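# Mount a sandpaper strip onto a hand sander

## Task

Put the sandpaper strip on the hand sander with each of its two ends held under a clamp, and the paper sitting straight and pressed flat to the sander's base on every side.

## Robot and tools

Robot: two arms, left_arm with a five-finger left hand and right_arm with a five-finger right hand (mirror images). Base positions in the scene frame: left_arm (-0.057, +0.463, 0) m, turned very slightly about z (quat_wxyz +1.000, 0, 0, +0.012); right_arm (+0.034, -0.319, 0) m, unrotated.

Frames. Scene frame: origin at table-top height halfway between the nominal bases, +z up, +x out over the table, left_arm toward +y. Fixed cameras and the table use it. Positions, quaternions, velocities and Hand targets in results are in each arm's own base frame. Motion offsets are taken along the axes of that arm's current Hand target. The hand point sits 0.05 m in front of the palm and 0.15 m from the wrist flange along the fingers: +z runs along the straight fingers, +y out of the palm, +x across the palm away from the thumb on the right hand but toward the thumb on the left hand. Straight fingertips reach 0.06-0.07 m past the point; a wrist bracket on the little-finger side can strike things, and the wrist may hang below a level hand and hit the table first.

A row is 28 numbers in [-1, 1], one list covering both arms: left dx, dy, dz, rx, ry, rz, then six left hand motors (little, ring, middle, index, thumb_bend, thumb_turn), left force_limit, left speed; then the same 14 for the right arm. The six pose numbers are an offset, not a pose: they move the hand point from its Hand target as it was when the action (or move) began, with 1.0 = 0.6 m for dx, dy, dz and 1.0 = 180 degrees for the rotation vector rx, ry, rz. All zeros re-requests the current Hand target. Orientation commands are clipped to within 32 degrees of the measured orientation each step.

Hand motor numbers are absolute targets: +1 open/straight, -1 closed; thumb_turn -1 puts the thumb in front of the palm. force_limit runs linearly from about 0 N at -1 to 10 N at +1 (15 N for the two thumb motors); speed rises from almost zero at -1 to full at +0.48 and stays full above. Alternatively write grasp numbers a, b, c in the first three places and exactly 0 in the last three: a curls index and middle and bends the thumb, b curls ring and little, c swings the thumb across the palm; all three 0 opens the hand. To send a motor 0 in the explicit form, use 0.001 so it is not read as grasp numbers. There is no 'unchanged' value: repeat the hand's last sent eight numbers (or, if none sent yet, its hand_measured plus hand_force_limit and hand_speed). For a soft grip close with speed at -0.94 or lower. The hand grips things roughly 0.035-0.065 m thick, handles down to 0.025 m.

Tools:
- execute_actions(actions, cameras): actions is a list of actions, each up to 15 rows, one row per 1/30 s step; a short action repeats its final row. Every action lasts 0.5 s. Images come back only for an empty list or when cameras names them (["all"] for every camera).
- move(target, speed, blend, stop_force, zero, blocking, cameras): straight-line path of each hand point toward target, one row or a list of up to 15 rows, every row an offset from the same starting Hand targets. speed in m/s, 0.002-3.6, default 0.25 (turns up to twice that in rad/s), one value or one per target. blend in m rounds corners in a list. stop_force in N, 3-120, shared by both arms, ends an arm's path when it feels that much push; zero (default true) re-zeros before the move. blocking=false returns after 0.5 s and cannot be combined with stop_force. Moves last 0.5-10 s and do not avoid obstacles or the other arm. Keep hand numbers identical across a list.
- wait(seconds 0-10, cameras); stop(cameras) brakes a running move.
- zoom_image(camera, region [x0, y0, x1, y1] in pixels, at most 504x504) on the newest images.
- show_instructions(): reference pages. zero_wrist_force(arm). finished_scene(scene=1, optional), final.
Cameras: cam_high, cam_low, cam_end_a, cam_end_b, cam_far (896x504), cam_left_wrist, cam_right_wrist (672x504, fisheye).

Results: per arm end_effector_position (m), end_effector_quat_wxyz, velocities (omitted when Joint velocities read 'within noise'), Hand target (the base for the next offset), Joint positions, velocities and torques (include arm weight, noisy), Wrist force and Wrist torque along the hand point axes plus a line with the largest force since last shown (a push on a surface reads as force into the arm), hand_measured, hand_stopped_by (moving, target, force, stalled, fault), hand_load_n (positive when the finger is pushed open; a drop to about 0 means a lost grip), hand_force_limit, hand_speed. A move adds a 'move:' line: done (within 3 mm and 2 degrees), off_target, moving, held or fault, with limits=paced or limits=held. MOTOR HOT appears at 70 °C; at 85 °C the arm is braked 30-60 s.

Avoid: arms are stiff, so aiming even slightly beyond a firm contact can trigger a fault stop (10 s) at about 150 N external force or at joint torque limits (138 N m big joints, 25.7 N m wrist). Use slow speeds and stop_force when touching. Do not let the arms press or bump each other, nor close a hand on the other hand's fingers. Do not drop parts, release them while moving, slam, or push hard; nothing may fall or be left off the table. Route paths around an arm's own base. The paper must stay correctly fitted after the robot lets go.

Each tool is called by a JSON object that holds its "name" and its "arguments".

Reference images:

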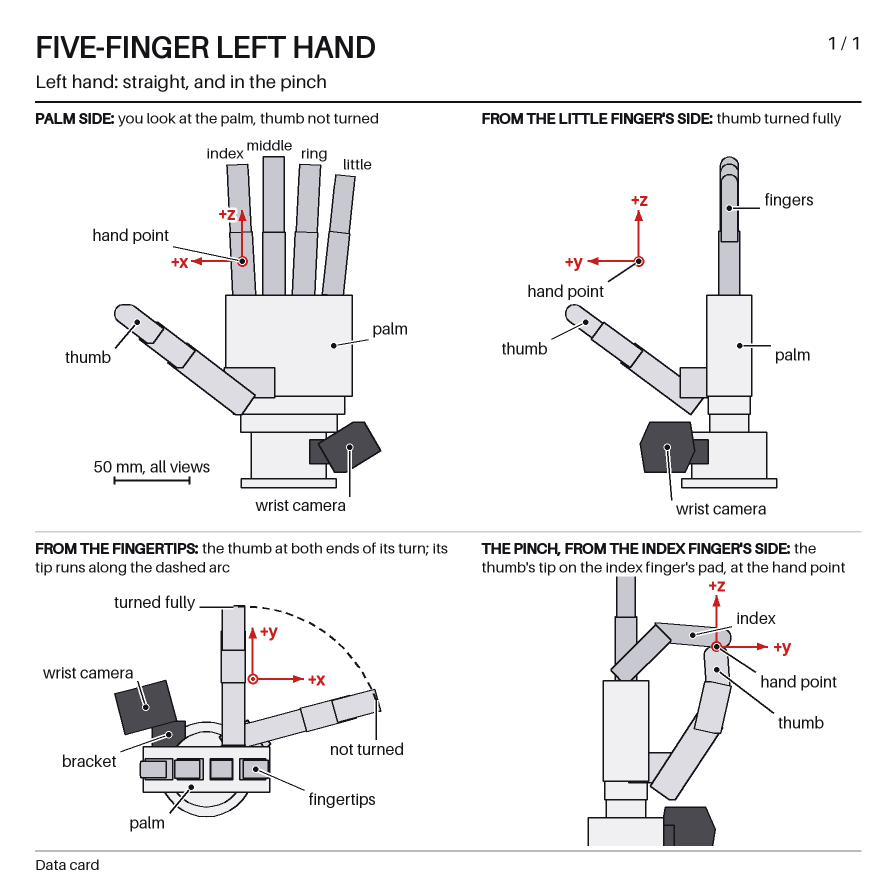

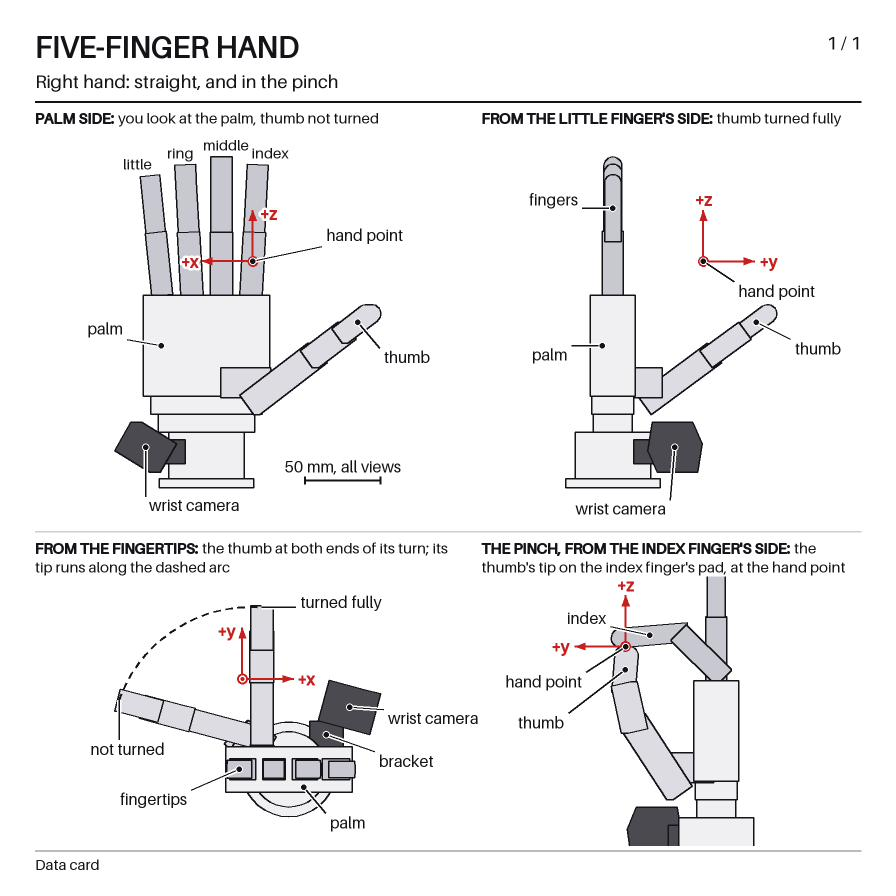

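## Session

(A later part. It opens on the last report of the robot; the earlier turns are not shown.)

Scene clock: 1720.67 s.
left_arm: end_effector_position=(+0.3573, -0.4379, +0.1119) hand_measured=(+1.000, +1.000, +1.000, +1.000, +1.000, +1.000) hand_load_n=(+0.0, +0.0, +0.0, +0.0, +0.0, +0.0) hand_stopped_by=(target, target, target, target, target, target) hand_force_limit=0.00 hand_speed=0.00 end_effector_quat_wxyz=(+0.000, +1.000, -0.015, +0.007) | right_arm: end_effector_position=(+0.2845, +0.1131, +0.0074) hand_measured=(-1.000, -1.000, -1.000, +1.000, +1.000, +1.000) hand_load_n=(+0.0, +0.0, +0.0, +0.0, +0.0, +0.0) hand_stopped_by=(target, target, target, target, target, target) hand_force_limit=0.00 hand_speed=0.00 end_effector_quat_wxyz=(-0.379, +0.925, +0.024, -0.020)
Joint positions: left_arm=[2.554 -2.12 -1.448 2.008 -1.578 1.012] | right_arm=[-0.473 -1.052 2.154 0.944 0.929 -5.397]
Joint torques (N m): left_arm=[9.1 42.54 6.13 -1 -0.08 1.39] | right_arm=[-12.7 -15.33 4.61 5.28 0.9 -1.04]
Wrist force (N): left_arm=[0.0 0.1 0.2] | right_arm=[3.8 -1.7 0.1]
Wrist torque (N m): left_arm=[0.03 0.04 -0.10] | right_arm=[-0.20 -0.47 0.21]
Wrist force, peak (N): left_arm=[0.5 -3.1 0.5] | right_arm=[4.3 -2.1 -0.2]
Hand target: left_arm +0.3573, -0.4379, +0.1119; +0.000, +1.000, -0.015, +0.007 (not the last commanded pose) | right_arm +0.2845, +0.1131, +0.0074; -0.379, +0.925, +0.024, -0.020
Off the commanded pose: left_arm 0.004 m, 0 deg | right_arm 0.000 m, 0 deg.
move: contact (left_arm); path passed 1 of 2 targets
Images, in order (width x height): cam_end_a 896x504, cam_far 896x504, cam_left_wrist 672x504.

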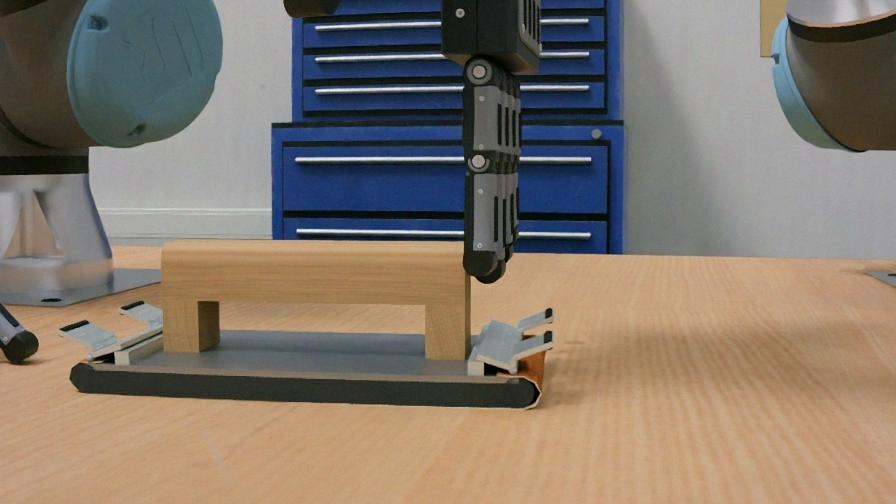

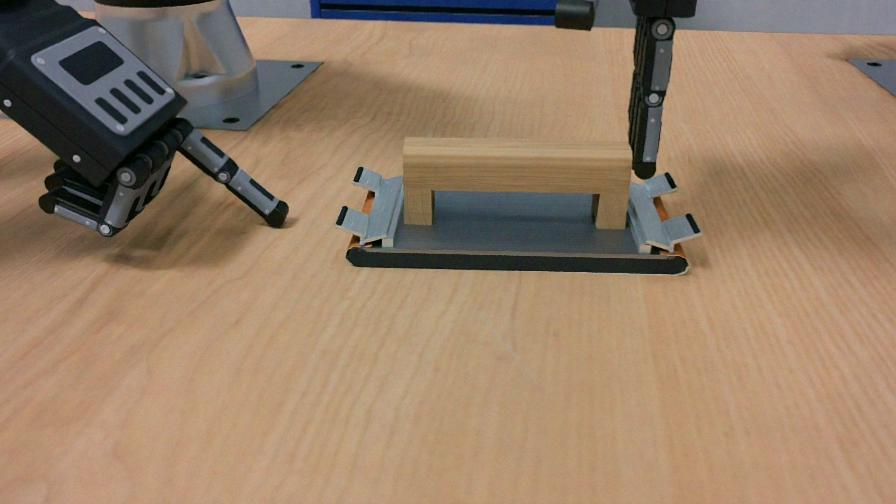

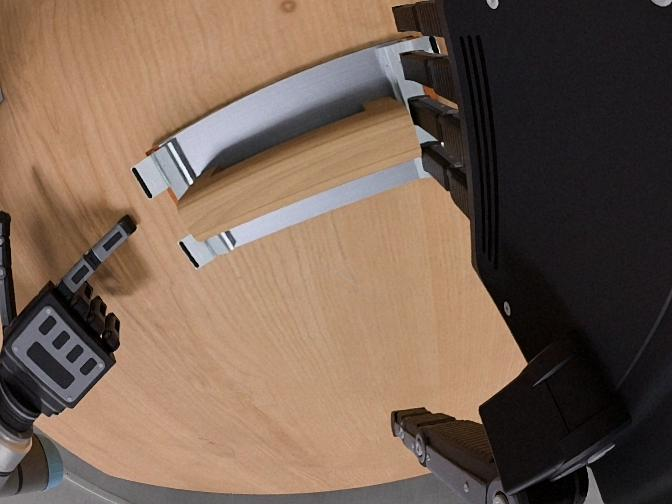

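{"name": "wait", "arguments": {"seconds": 0, "cameras": ["all"]}}

{"name": "zoom_image", "arguments": {"camera": "cam_end_a", "region": [55, 340, 125, 410]}}

{"name": "zoom_image", "arguments": {"camera": "cam_end_b", "region": [450, 270, 670, 420]}}

Scene clock: 1749.73 s.
left_arm: end_effector_position=(+0.3573, -0.4379, +0.1119) hand_measured=(+1.000, +1.000, +1.000, +1.000, +1.000, +1.000) hand_load_n=(+0.0, +0.0, +0.0, +0.0, +0.0, +0.0) hand_stopped_by=(target, target, target, target, target, target) hand_force_limit=0.00 hand_speed=0.00 end_effector_quat_wxyz=(+0.000, +1.000, -0.015, +0.007) | right_arm: end_effector_position=(+0.2845, +0.1131, +0.0074) hand_measured=(-1.000, -1.000, -1.000, +1.000, +1.000, +1.000) hand_load_n=(+0.0, +0.0, +0.0, +0.0, +0.0, +0.0) hand_stopped_by=(target, target, target, target, target, target) hand_force_limit=0.00 hand_speed=0.00 end_effector_quat_wxyz=(-0.379, +0.925, +0.024, -0.020)
Joint positions: left_arm=[2.554 -2.12 -1.448 2.008 -1.578 1.012] | right_arm=[-0.473 -1.052 2.154 0.944 0.929 -5.397]
Joint torques (N m): left_arm=[7.81 43.14 6.34 -0.94 0.71 1.18] | right_arm=[-12.39 -15.29 4.49 5.3 0.95 -1.1]
Wrist force (N): left_arm=[-0.1 0.2 0.2] | right_arm=[3.6 -2.2 -0.1]
Wrist torque (N m): left_arm=[0.04 0.05 -0.11] | right_arm=[-0.26 -0.43 0.20]
Wrist force, peak (N): left_arm=[-0.2 0.5 0.3] | right_arm=[4.2 -2.1 -0.3]
Hand target: left_arm +0.3573, -0.4379, +0.1119; +0.000, +1.000, -0.015, +0.007 (not the last commanded pose) | right_arm +0.2845, +0.1131, +0.0074; -0.379, +0.925, +0.024, -0.020
Off the commanded pose: left_arm 0.004 m, 0 deg | right_arm 0.000 m, 0 deg.

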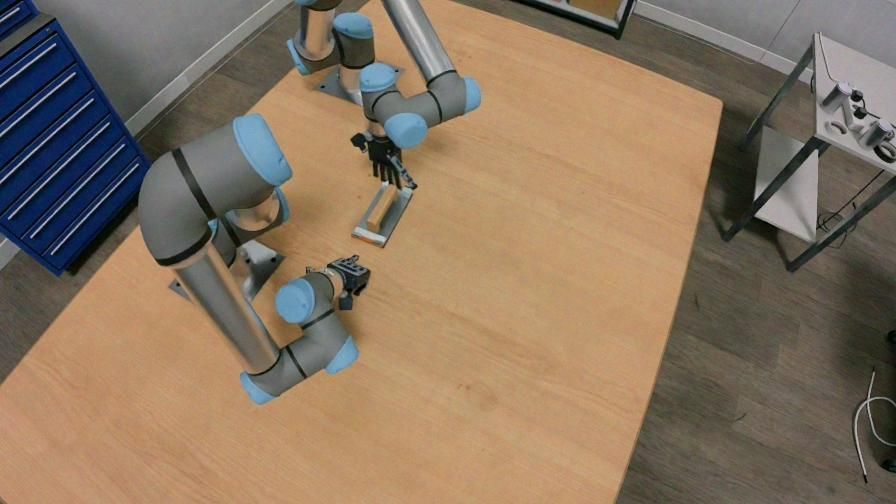

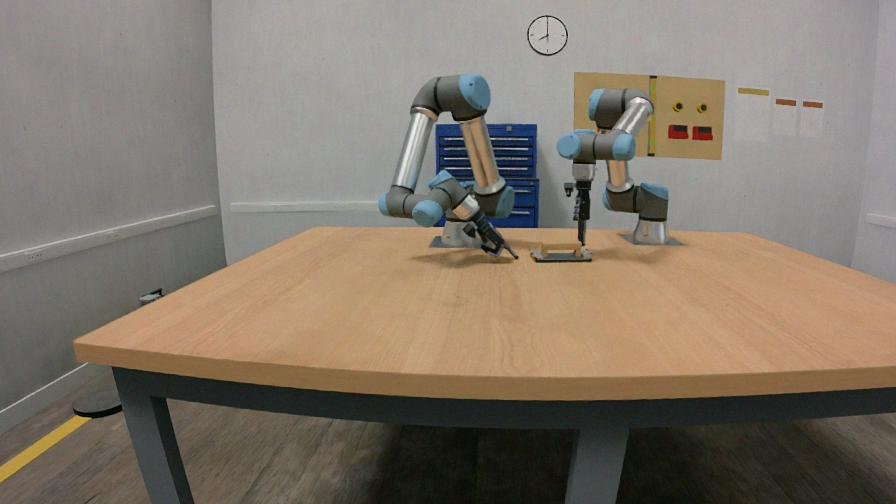

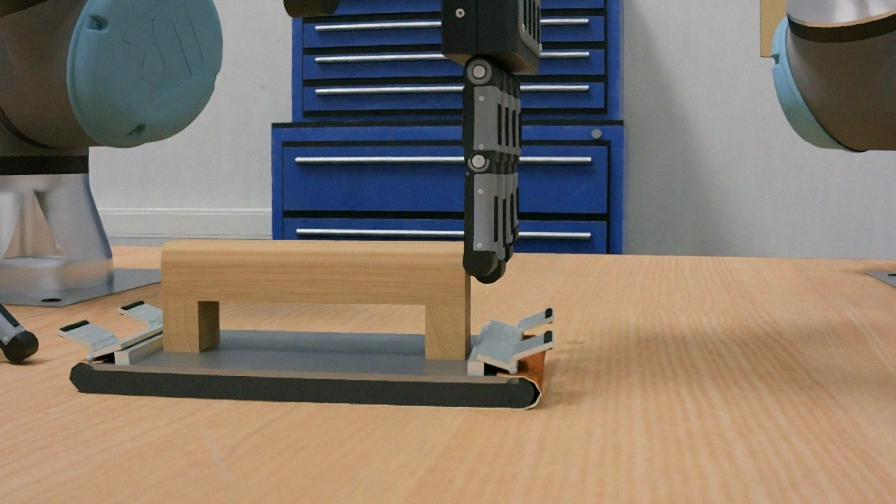

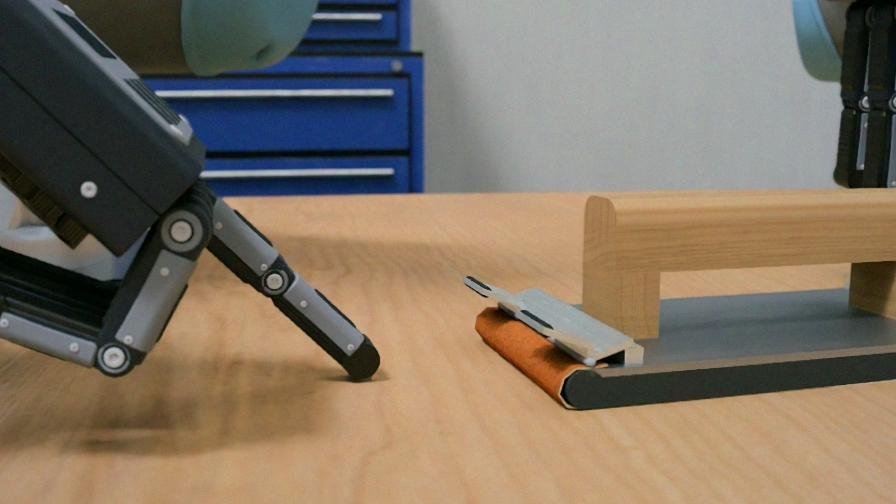

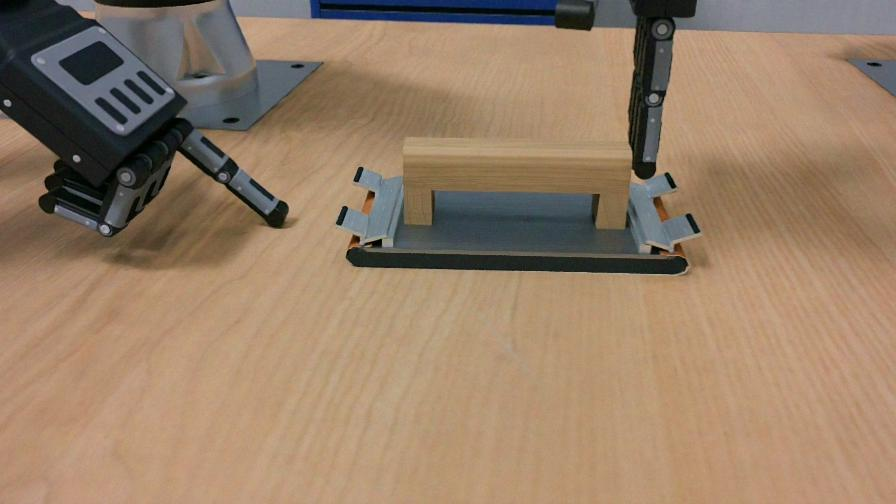

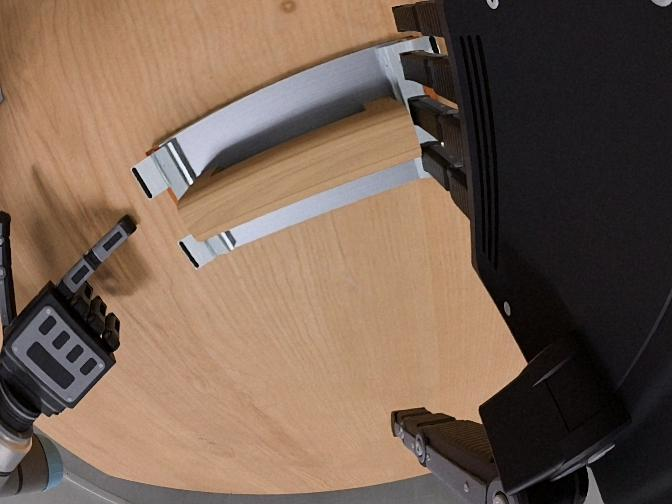

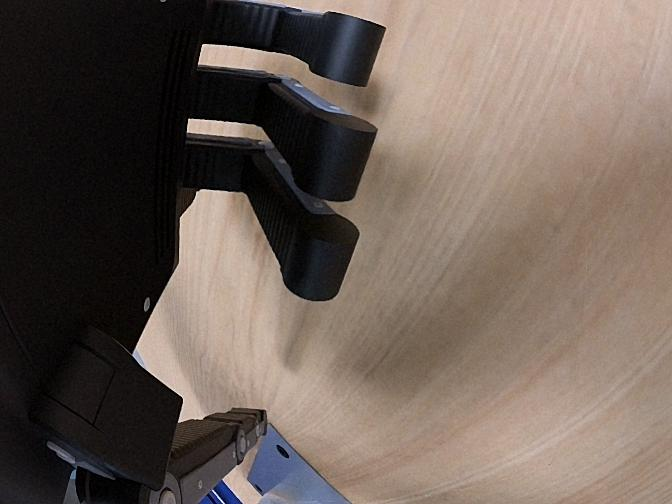

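Scaled by 7.200 from the camera's 896x504 image, which has a finer 1280x720 frame.

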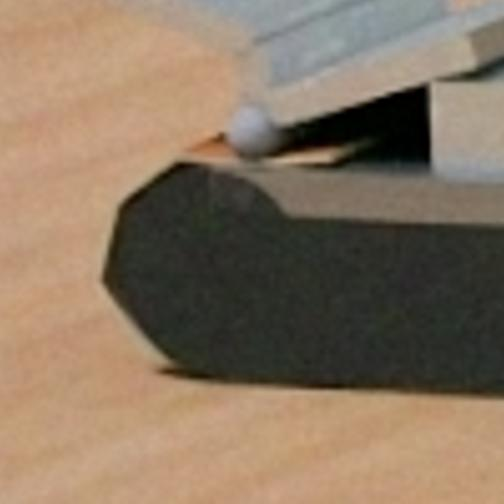

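Scaled by 2.291 from the camera's 896x504 image, which has a finer 1280x720 frame.

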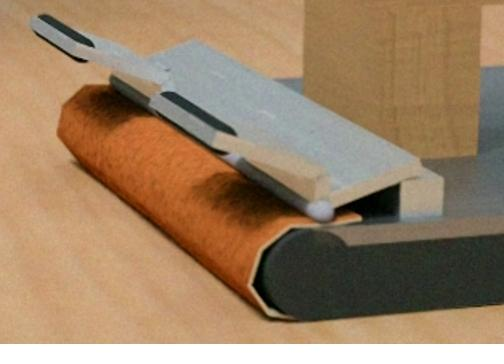

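{"name": "move", "arguments": {"target": [0,-0.0133,0,0,0,0,1,1,1,1,1,1,0,0,0.003,-0.0357,0.0351,0,0,0,-1,-1,-1,1,1,1,0,0], "speed": 0.05}}

{"name": "move", "arguments": {"target": [0,0,0,0,0,0,1,1,1,1,1,1,0,0,0.0035,-0.0417,0.0409,0,0,0,-1,-1,-1,1,1,1,0,0], "speed": 0.006, "stop_force": 9, "cameras": ["cam_end_a","cam_end_b","cam_left_wrist"]}}

Scene clock: 1842.57 s.
left_arm: end_effector_position=(+0.3576, -0.4299, +0.1119) hand_measured=(+1.000, +1.000, +1.000, +1.000, +1.000, +1.000) hand_load_n=(+0.0, +0.0, +0.0, +0.0, +0.0, -0.5) hand_stopped_by=(target, target, target, target, target, target) hand_force_limit=0.00 hand_speed=0.00 end_effector_quat_wxyz=(+0.000, +1.000, -0.015, +0.007) | right_arm: end_effector_position=(+0.2845, +0.1431, +0.0074) hand_measured=(-1.000, -1.000, -1.000, +1.000, +1.000, +1.000) hand_load_n=(+0.0, +0.0, +0.0, +0.0, +0.0, +0.0) hand_stopped_by=(target, target, target, target, target, target) hand_force_limit=0.00 hand_speed=0.00 end_effector_quat_wxyz=(-0.379, +0.925, +0.024, -0.020)
Joint positions: left_arm=[2.568 -2.107 -1.469 2.016 -1.578 1.027] | right_arm=[-0.381 -1.063 2.146 0.899 0.889 -5.293]
Joint torques (N m): left_arm=[9.56 41.98 5.45 -0.88 1.13 1.32] | right_arm=[12.88 -39.39 -19.19 0.39 -2.86 1.58]
Wrist force (N): left_arm=[0.0 0.1 0.3] | right_arm=[3.8 -2.4 -0.1]
Wrist torque (N m): left_arm=[0.03 0.04 -0.10] | right_arm=[-0.27 -0.48 0.06]
Wrist force, peak (N): left_arm=[-0.1 0.4 0.2] | right_arm=[4.2 -2.2 -0.1]
Hand target: left_arm +0.3576, -0.4299, +0.1119; +0.000, +1.000, -0.015, +0.007 | right_arm +0.2845, +0.1432, +0.0074; -0.379, +0.925, +0.024, -0.020
Off the commanded pose: left_arm 0.000 m, 0 deg | right_arm 0.000 m, 0 deg.
move: done

Scene clock: 1848.10 s.
left_arm: end_effector_position=(+0.3576, -0.4299, +0.1119) hand_measured=(+1.000, +1.000, +1.000, +1.000, +1.000, +1.000) hand_load_n=(+0.0, +0.0, +0.0, +0.5, +0.0, +0.0) hand_stopped_by=(target, target, target, target, target, target) hand_force_limit=0.00 hand_speed=0.00 end_effector_quat_wxyz=(+0.000, +1.000, -0.015, +0.007) | right_arm: end_effector_position=(+0.2846, +0.1689, +0.0074) hand_measured=(-1.000, -1.000, -1.000, +1.000, +1.000, +1.000) hand_load_n=(+0.0, +0.0, +0.0, -4.5, +0.0, +0.0) hand_stopped_by=(target, target, target, target, target, target) hand_force_limit=0.00 hand_speed=0.00 end_effector_quat_wxyz=(-0.379, +0.925, +0.024, -0.020)
Joint positions: left_arm=[2.568 -2.107 -1.469 2.016 -1.578 1.027] | right_arm=[-0.3 -1.071 2.133 0.858 0.859 -5.195]
Joint torques (N m): left_arm=[5.48 42.53 7.89 -1 1.03 1.53] | right_arm=[-10.81 -16.52 5.22 4.86 -0.14 -1.27]
Wrist force (N): left_arm=[-0.2 -2.1 -0.1] | right_arm=[2.4 1.2 -7.5]
Wrist torque (N m): left_arm=[0.09 0.05 -0.11] | right_arm=[-0.01 -0.57 0.02]
Wrist force, peak (N): left_arm=[0.0 -2.2 0.0] | right_arm=[3.0 2.1 -10.7]
Hand target: left_arm +0.3576, -0.4299, +0.1119; +0.000, +1.000, -0.015, +0.007 | right_arm +0.2845, +0.1689, +0.0074; -0.379, +0.925, +0.024, -0.020 (not the last commanded pose)
Off the commanded pose: left_arm 0.000 m, 0 deg | right_arm 0.009 m, 0 deg.
move: contact (right_arm)
Images, in order (width x height): cam_end_a 896x504, cam_end_b 896x504, cam_left_wrist 672x504.

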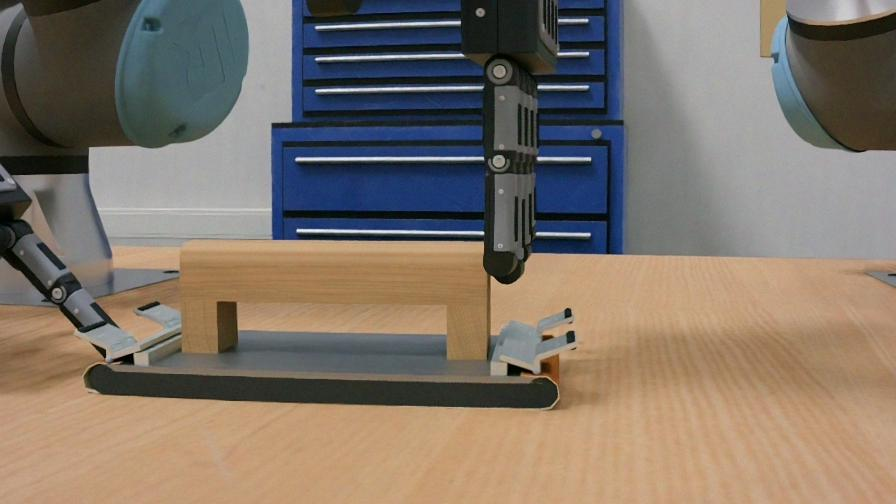

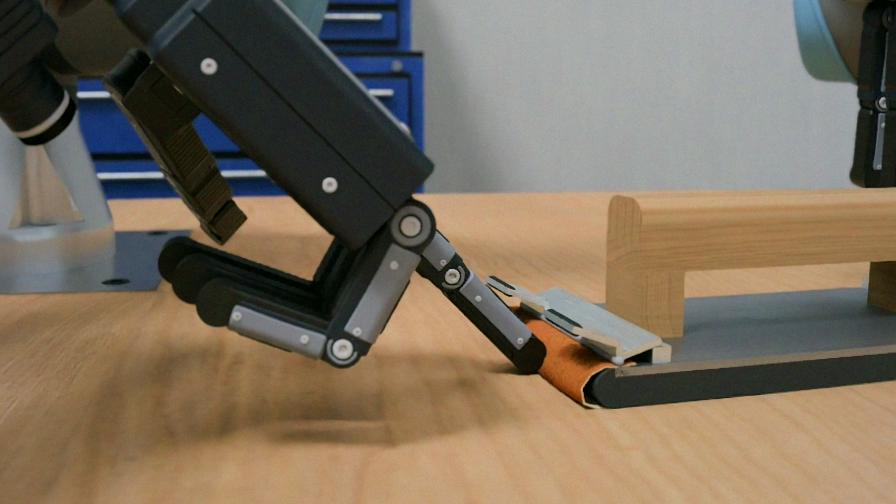

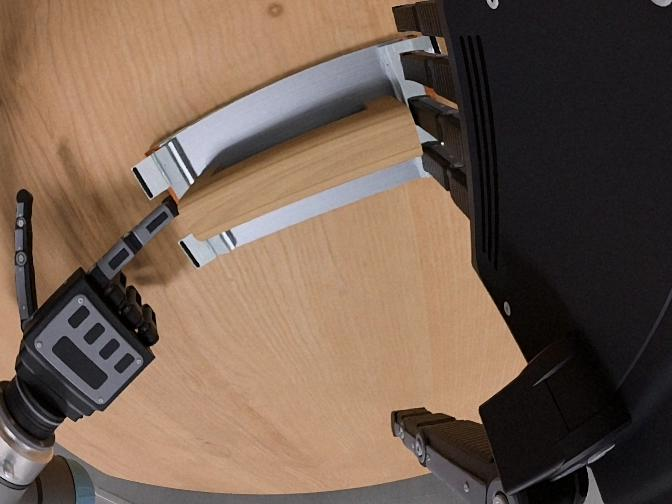

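{"name": "zoom_image", "arguments": {"camera": "cam_end_b", "region": [480, 270, 700, 420]}}

{"name": "zoom_image", "arguments": {"camera": "cam_end_a", "region": [60, 300, 200, 420]}}

{"name": "zoom_image", "arguments": {"camera": "cam_end_a", "region": [470, 290, 620, 420]}}

Scaled by 2.291 from the camera's 896x504 image, which has a finer 1280x720 frame.

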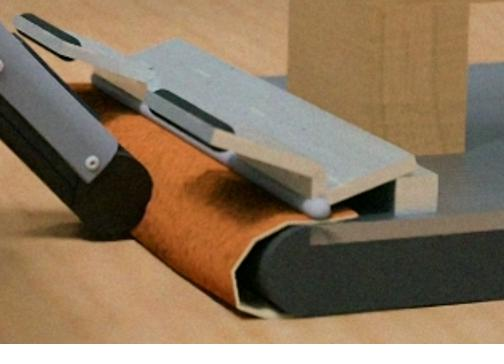

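Scaled by 3.600 from the camera's 896x504 image, which has a finer 1280x720 frame.

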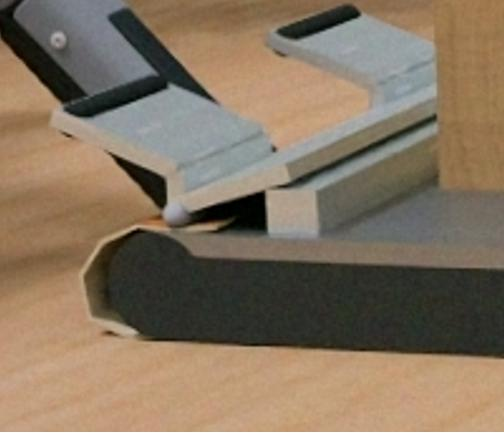

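Scaled by 3.360 from the camera's 896x504 image, which has a finer 1280x720 frame.

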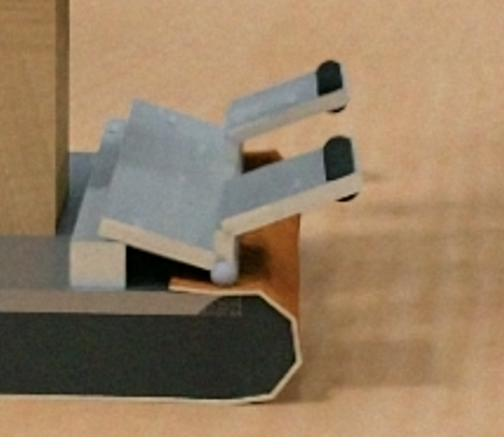

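{"name": "move", "arguments": {"target": [0,0,0,0,0,0,1,1,1,1,1,1,0,0,-0.003,0.0357,-0.0351,0,0,0,-1,-1,-1,1,1,1,0,0], "speed": 0.05, "cameras": ["cam_end_a","cam_end_b","cam_left_wrist"]}}

{"name": "zoom_image", "arguments": {"camera": "cam_end_a", "region": [60, 300, 200, 420]}}

{"name": "zoom_image", "arguments": {"camera": "cam_end_a", "region": [470, 290, 620, 420]}}

Scene clock: 1922.63 s.
left_arm: end_effector_position=(+0.3576, -0.4299, +0.1119) hand_measured=(+1.000, +1.000, +1.000, +1.000, +1.000, +1.000) hand_load_n=(+0.0, +0.0, +0.0, +0.0, -0.5, +0.0) hand_stopped_by=(target, target, target, target, target, target) hand_force_limit=0.00 hand_speed=0.00 end_effector_quat_wxyz=(+0.000, +1.000, -0.015, +0.007) | right_arm: end_effector_position=(+0.2845, +0.1389, +0.0074) hand_measured=(-1.000, -1.000, -1.000, +1.000, +1.000, +1.000) hand_load_n=(+0.0, +0.0, +0.0, +0.0, +0.0, -0.5) hand_stopped_by=(target, target, target, target, target, target) hand_force_limit=0.00 hand_speed=0.00 end_effector_quat_wxyz=(-0.379, +0.925, +0.024, -0.020)
Joint positions: left_arm=[2.568 -2.107 -1.469 2.016 -1.578 1.027] | right_arm=[-0.394 -1.062 2.148 0.906 0.895 -5.308]
Joint torques (N m): left_arm=[-3.65 41.9 15.5 -0.92 0.96 1.28] | right_arm=[-12.87 -14.96 4.38 5.51 1.23 -1.1]
Wrist force (N): left_arm=[0.0 -0.7 0.1] | right_arm=[3.6 -1.8 0.0]
Wrist torque (N m): left_arm=[0.07 0.04 -0.10] | right_arm=[-0.19 -0.44 0.21]
Wrist force, peak (N): left_arm=[-0.2 -2.2 0.1] | right_arm=[2.2 0.7 -8.3]
Hand target: left_arm +0.3576, -0.4299, +0.1119; +0.000, +1.000, -0.015, +0.007 | right_arm +0.2845, +0.1388, +0.0074; -0.379, +0.925, +0.024, -0.020
Off the commanded pose: left_arm 0.000 m, 0 deg | right_arm 0.000 m, 0 deg.
move: done
Images, in order (width x height): cam_end_a 896x504, cam_end_b 896x504, cam_left_wrist 672x504.

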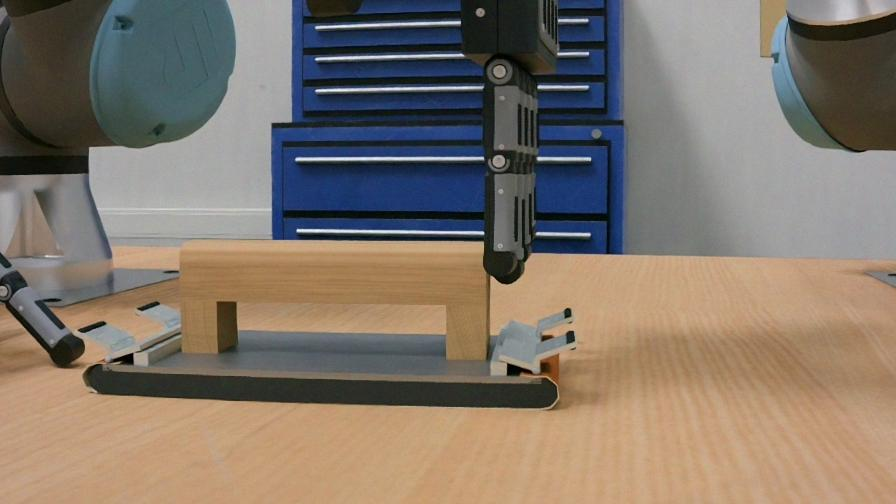

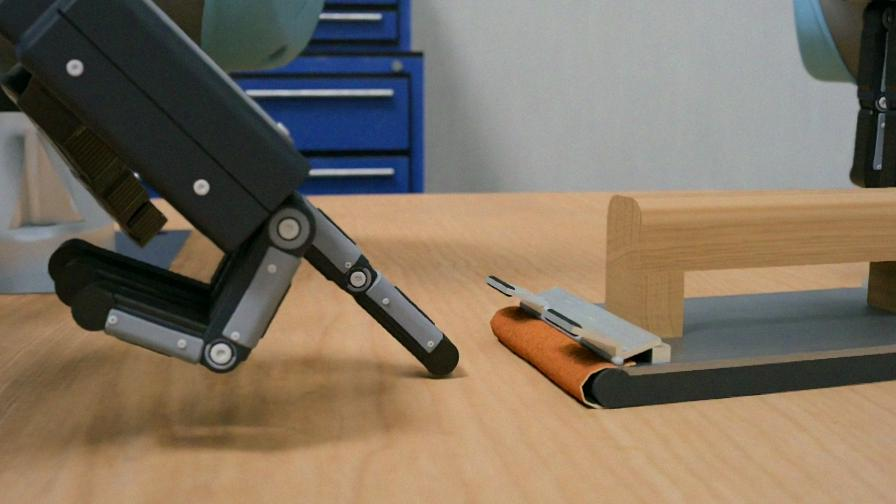

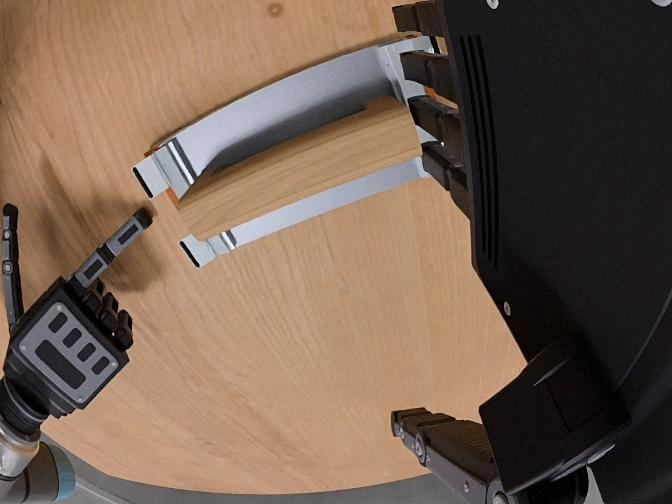

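Scaled by 3.600 from the camera's 896x504 image, which has a finer 1280x720 frame.

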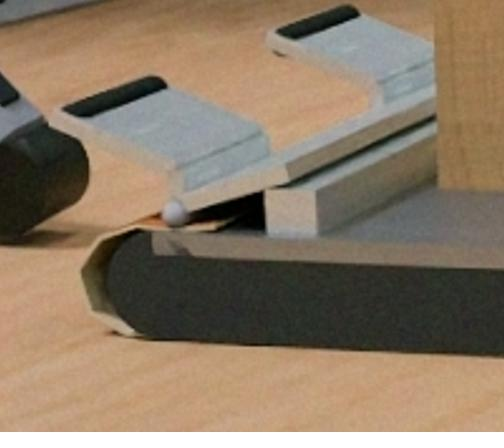

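Scaled by 3.360 from the camera's 896x504 image, which has a finer 1280x720 frame.

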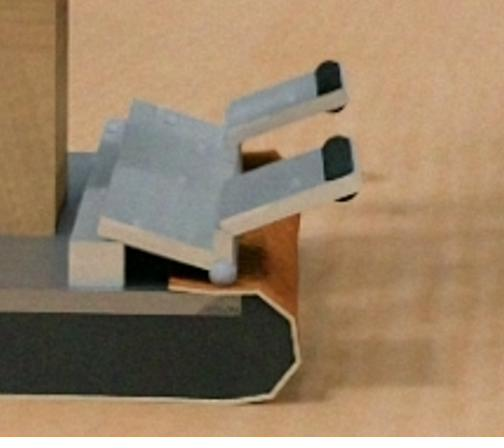

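{"name": "move", "arguments": {"target": [0,0.0033,0,0,0,0,1,1,1,1,1,1,0,0,0,0,0,0,0,0,-1,-1,-1,1,1,1,0,0], "speed": 0.01, "cameras": ["cam_end_a","cam_end_b","cam_left_wrist"]}}

{"name": "zoom_image", "arguments": {"camera": "cam_end_a", "region": [60, 300, 200, 420]}}

{"name": "zoom_image", "arguments": {"camera": "cam_end_a", "region": [470, 290, 620, 420]}}

Scene clock: 1932.70 s.
left_arm: end_effector_position=(+0.3575, -0.4318, +0.1119) hand_measured=(+1.000, +1.000, +1.000, +1.000, +1.000, +1.000) hand_load_n=(+0.0, +0.0, +0.0, +0.5, +0.0, +0.0) hand_stopped_by=(target, target, target, target, target, target) hand_force_limit=0.00 hand_speed=0.00 end_effector_quat_wxyz=(+0.000, +1.000, -0.015, +0.007) | right_arm: end_effector_position=(+0.2845, +0.1388, +0.0074) hand_measured=(-1.000, -1.000, -1.000, +1.000, +1.000, +1.000) hand_load_n=(+0.0, +0.0, +0.0, +0.0, +0.0, +0.0) hand_stopped_by=(target, target, target, target, target, target) hand_force_limit=0.00 hand_speed=0.00 end_effector_quat_wxyz=(-0.379, +0.925, +0.024, -0.020)
Joint positions: left_arm=[2.565 -2.11 -1.464 2.015 -1.578 1.023] | right_arm=[-0.395 -1.061 2.148 0.906 0.895 -5.308]
Joint torques (N m): left_arm=[-9.12 27.69 23.92 -4.04 0 -2.05] | right_arm=[-12.95 -15.19 4.45 5.36 1.05 -1.23]
Wrist force (N): left_arm=[0.3 -2.2 0.9] | right_arm=[3.7 -1.8 0.3]
Wrist torque (N m): left_arm=[0.09 0.05 0.03] | right_arm=[-0.21 -0.45 0.22]
Wrist force, peak (N): left_arm=[-0.1 -2.6 0.3] | right_arm=[4.0 -1.9 0.1]
Hand target: left_arm +0.3575, -0.4319, +0.1119; +0.000, +1.000, -0.015, +0.007 | right_arm +0.2845, +0.1388, +0.0074; -0.379, +0.925, +0.024, -0.020
Off the commanded pose: left_arm 0.000 m, 0 deg | right_arm 0.000 m, 0 deg.
move: done
Images, in order (width x height): cam_end_a 896x504, cam_end_b 896x504, cam_left_wrist 672x504.

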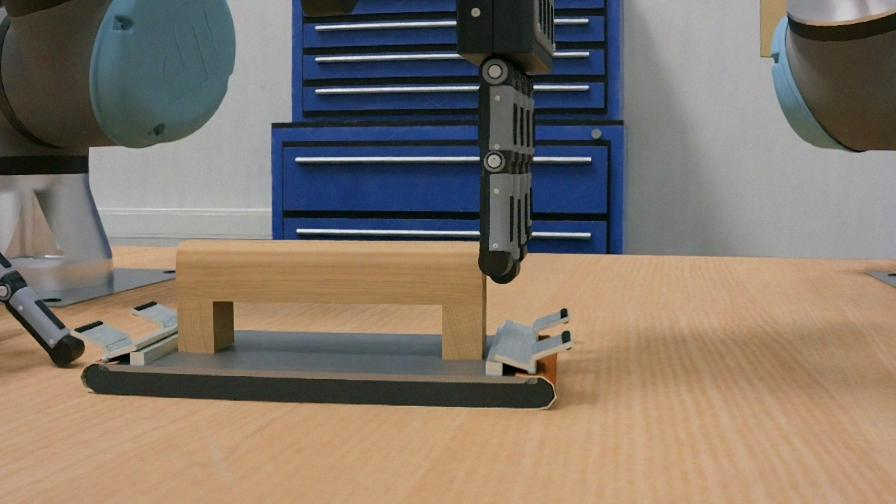

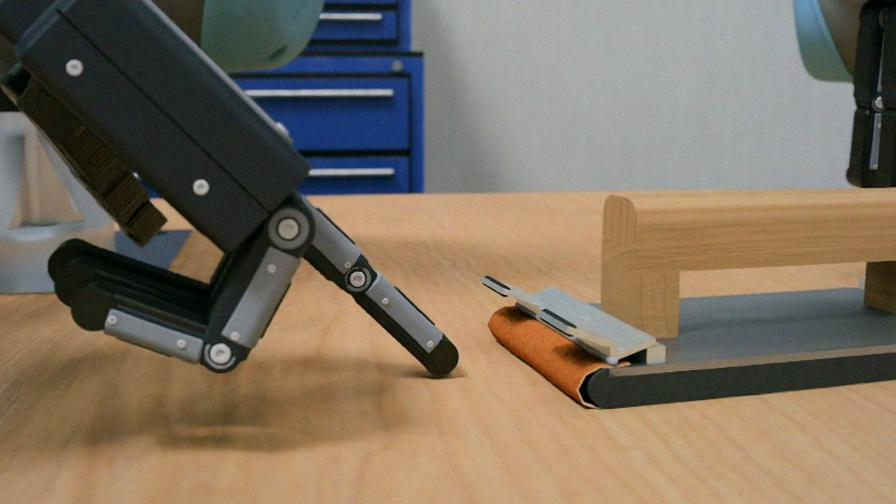

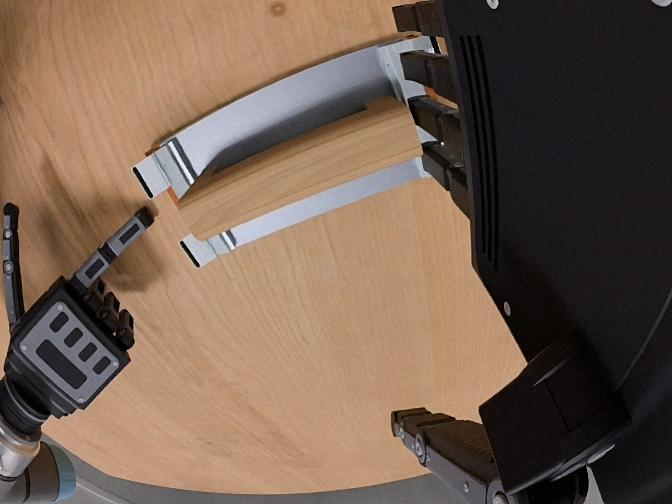

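Scaled by 3.600 from the camera's 896x504 image, which has a finer 1280x720 frame.

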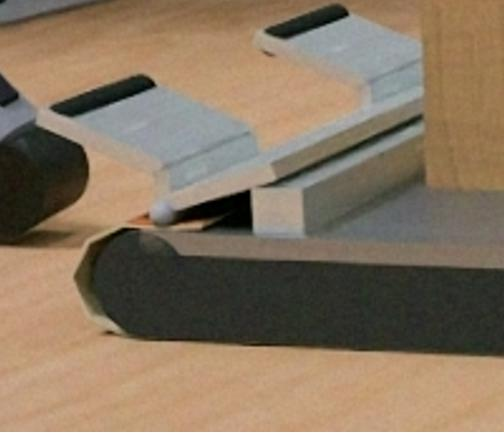

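Scaled by 3.360 from the camera's 896x504 image, which has a finer 1280x720 frame.

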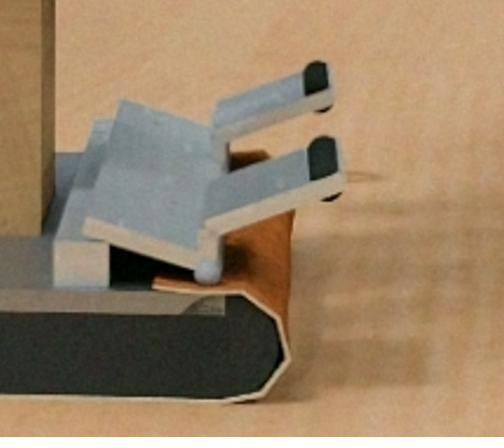

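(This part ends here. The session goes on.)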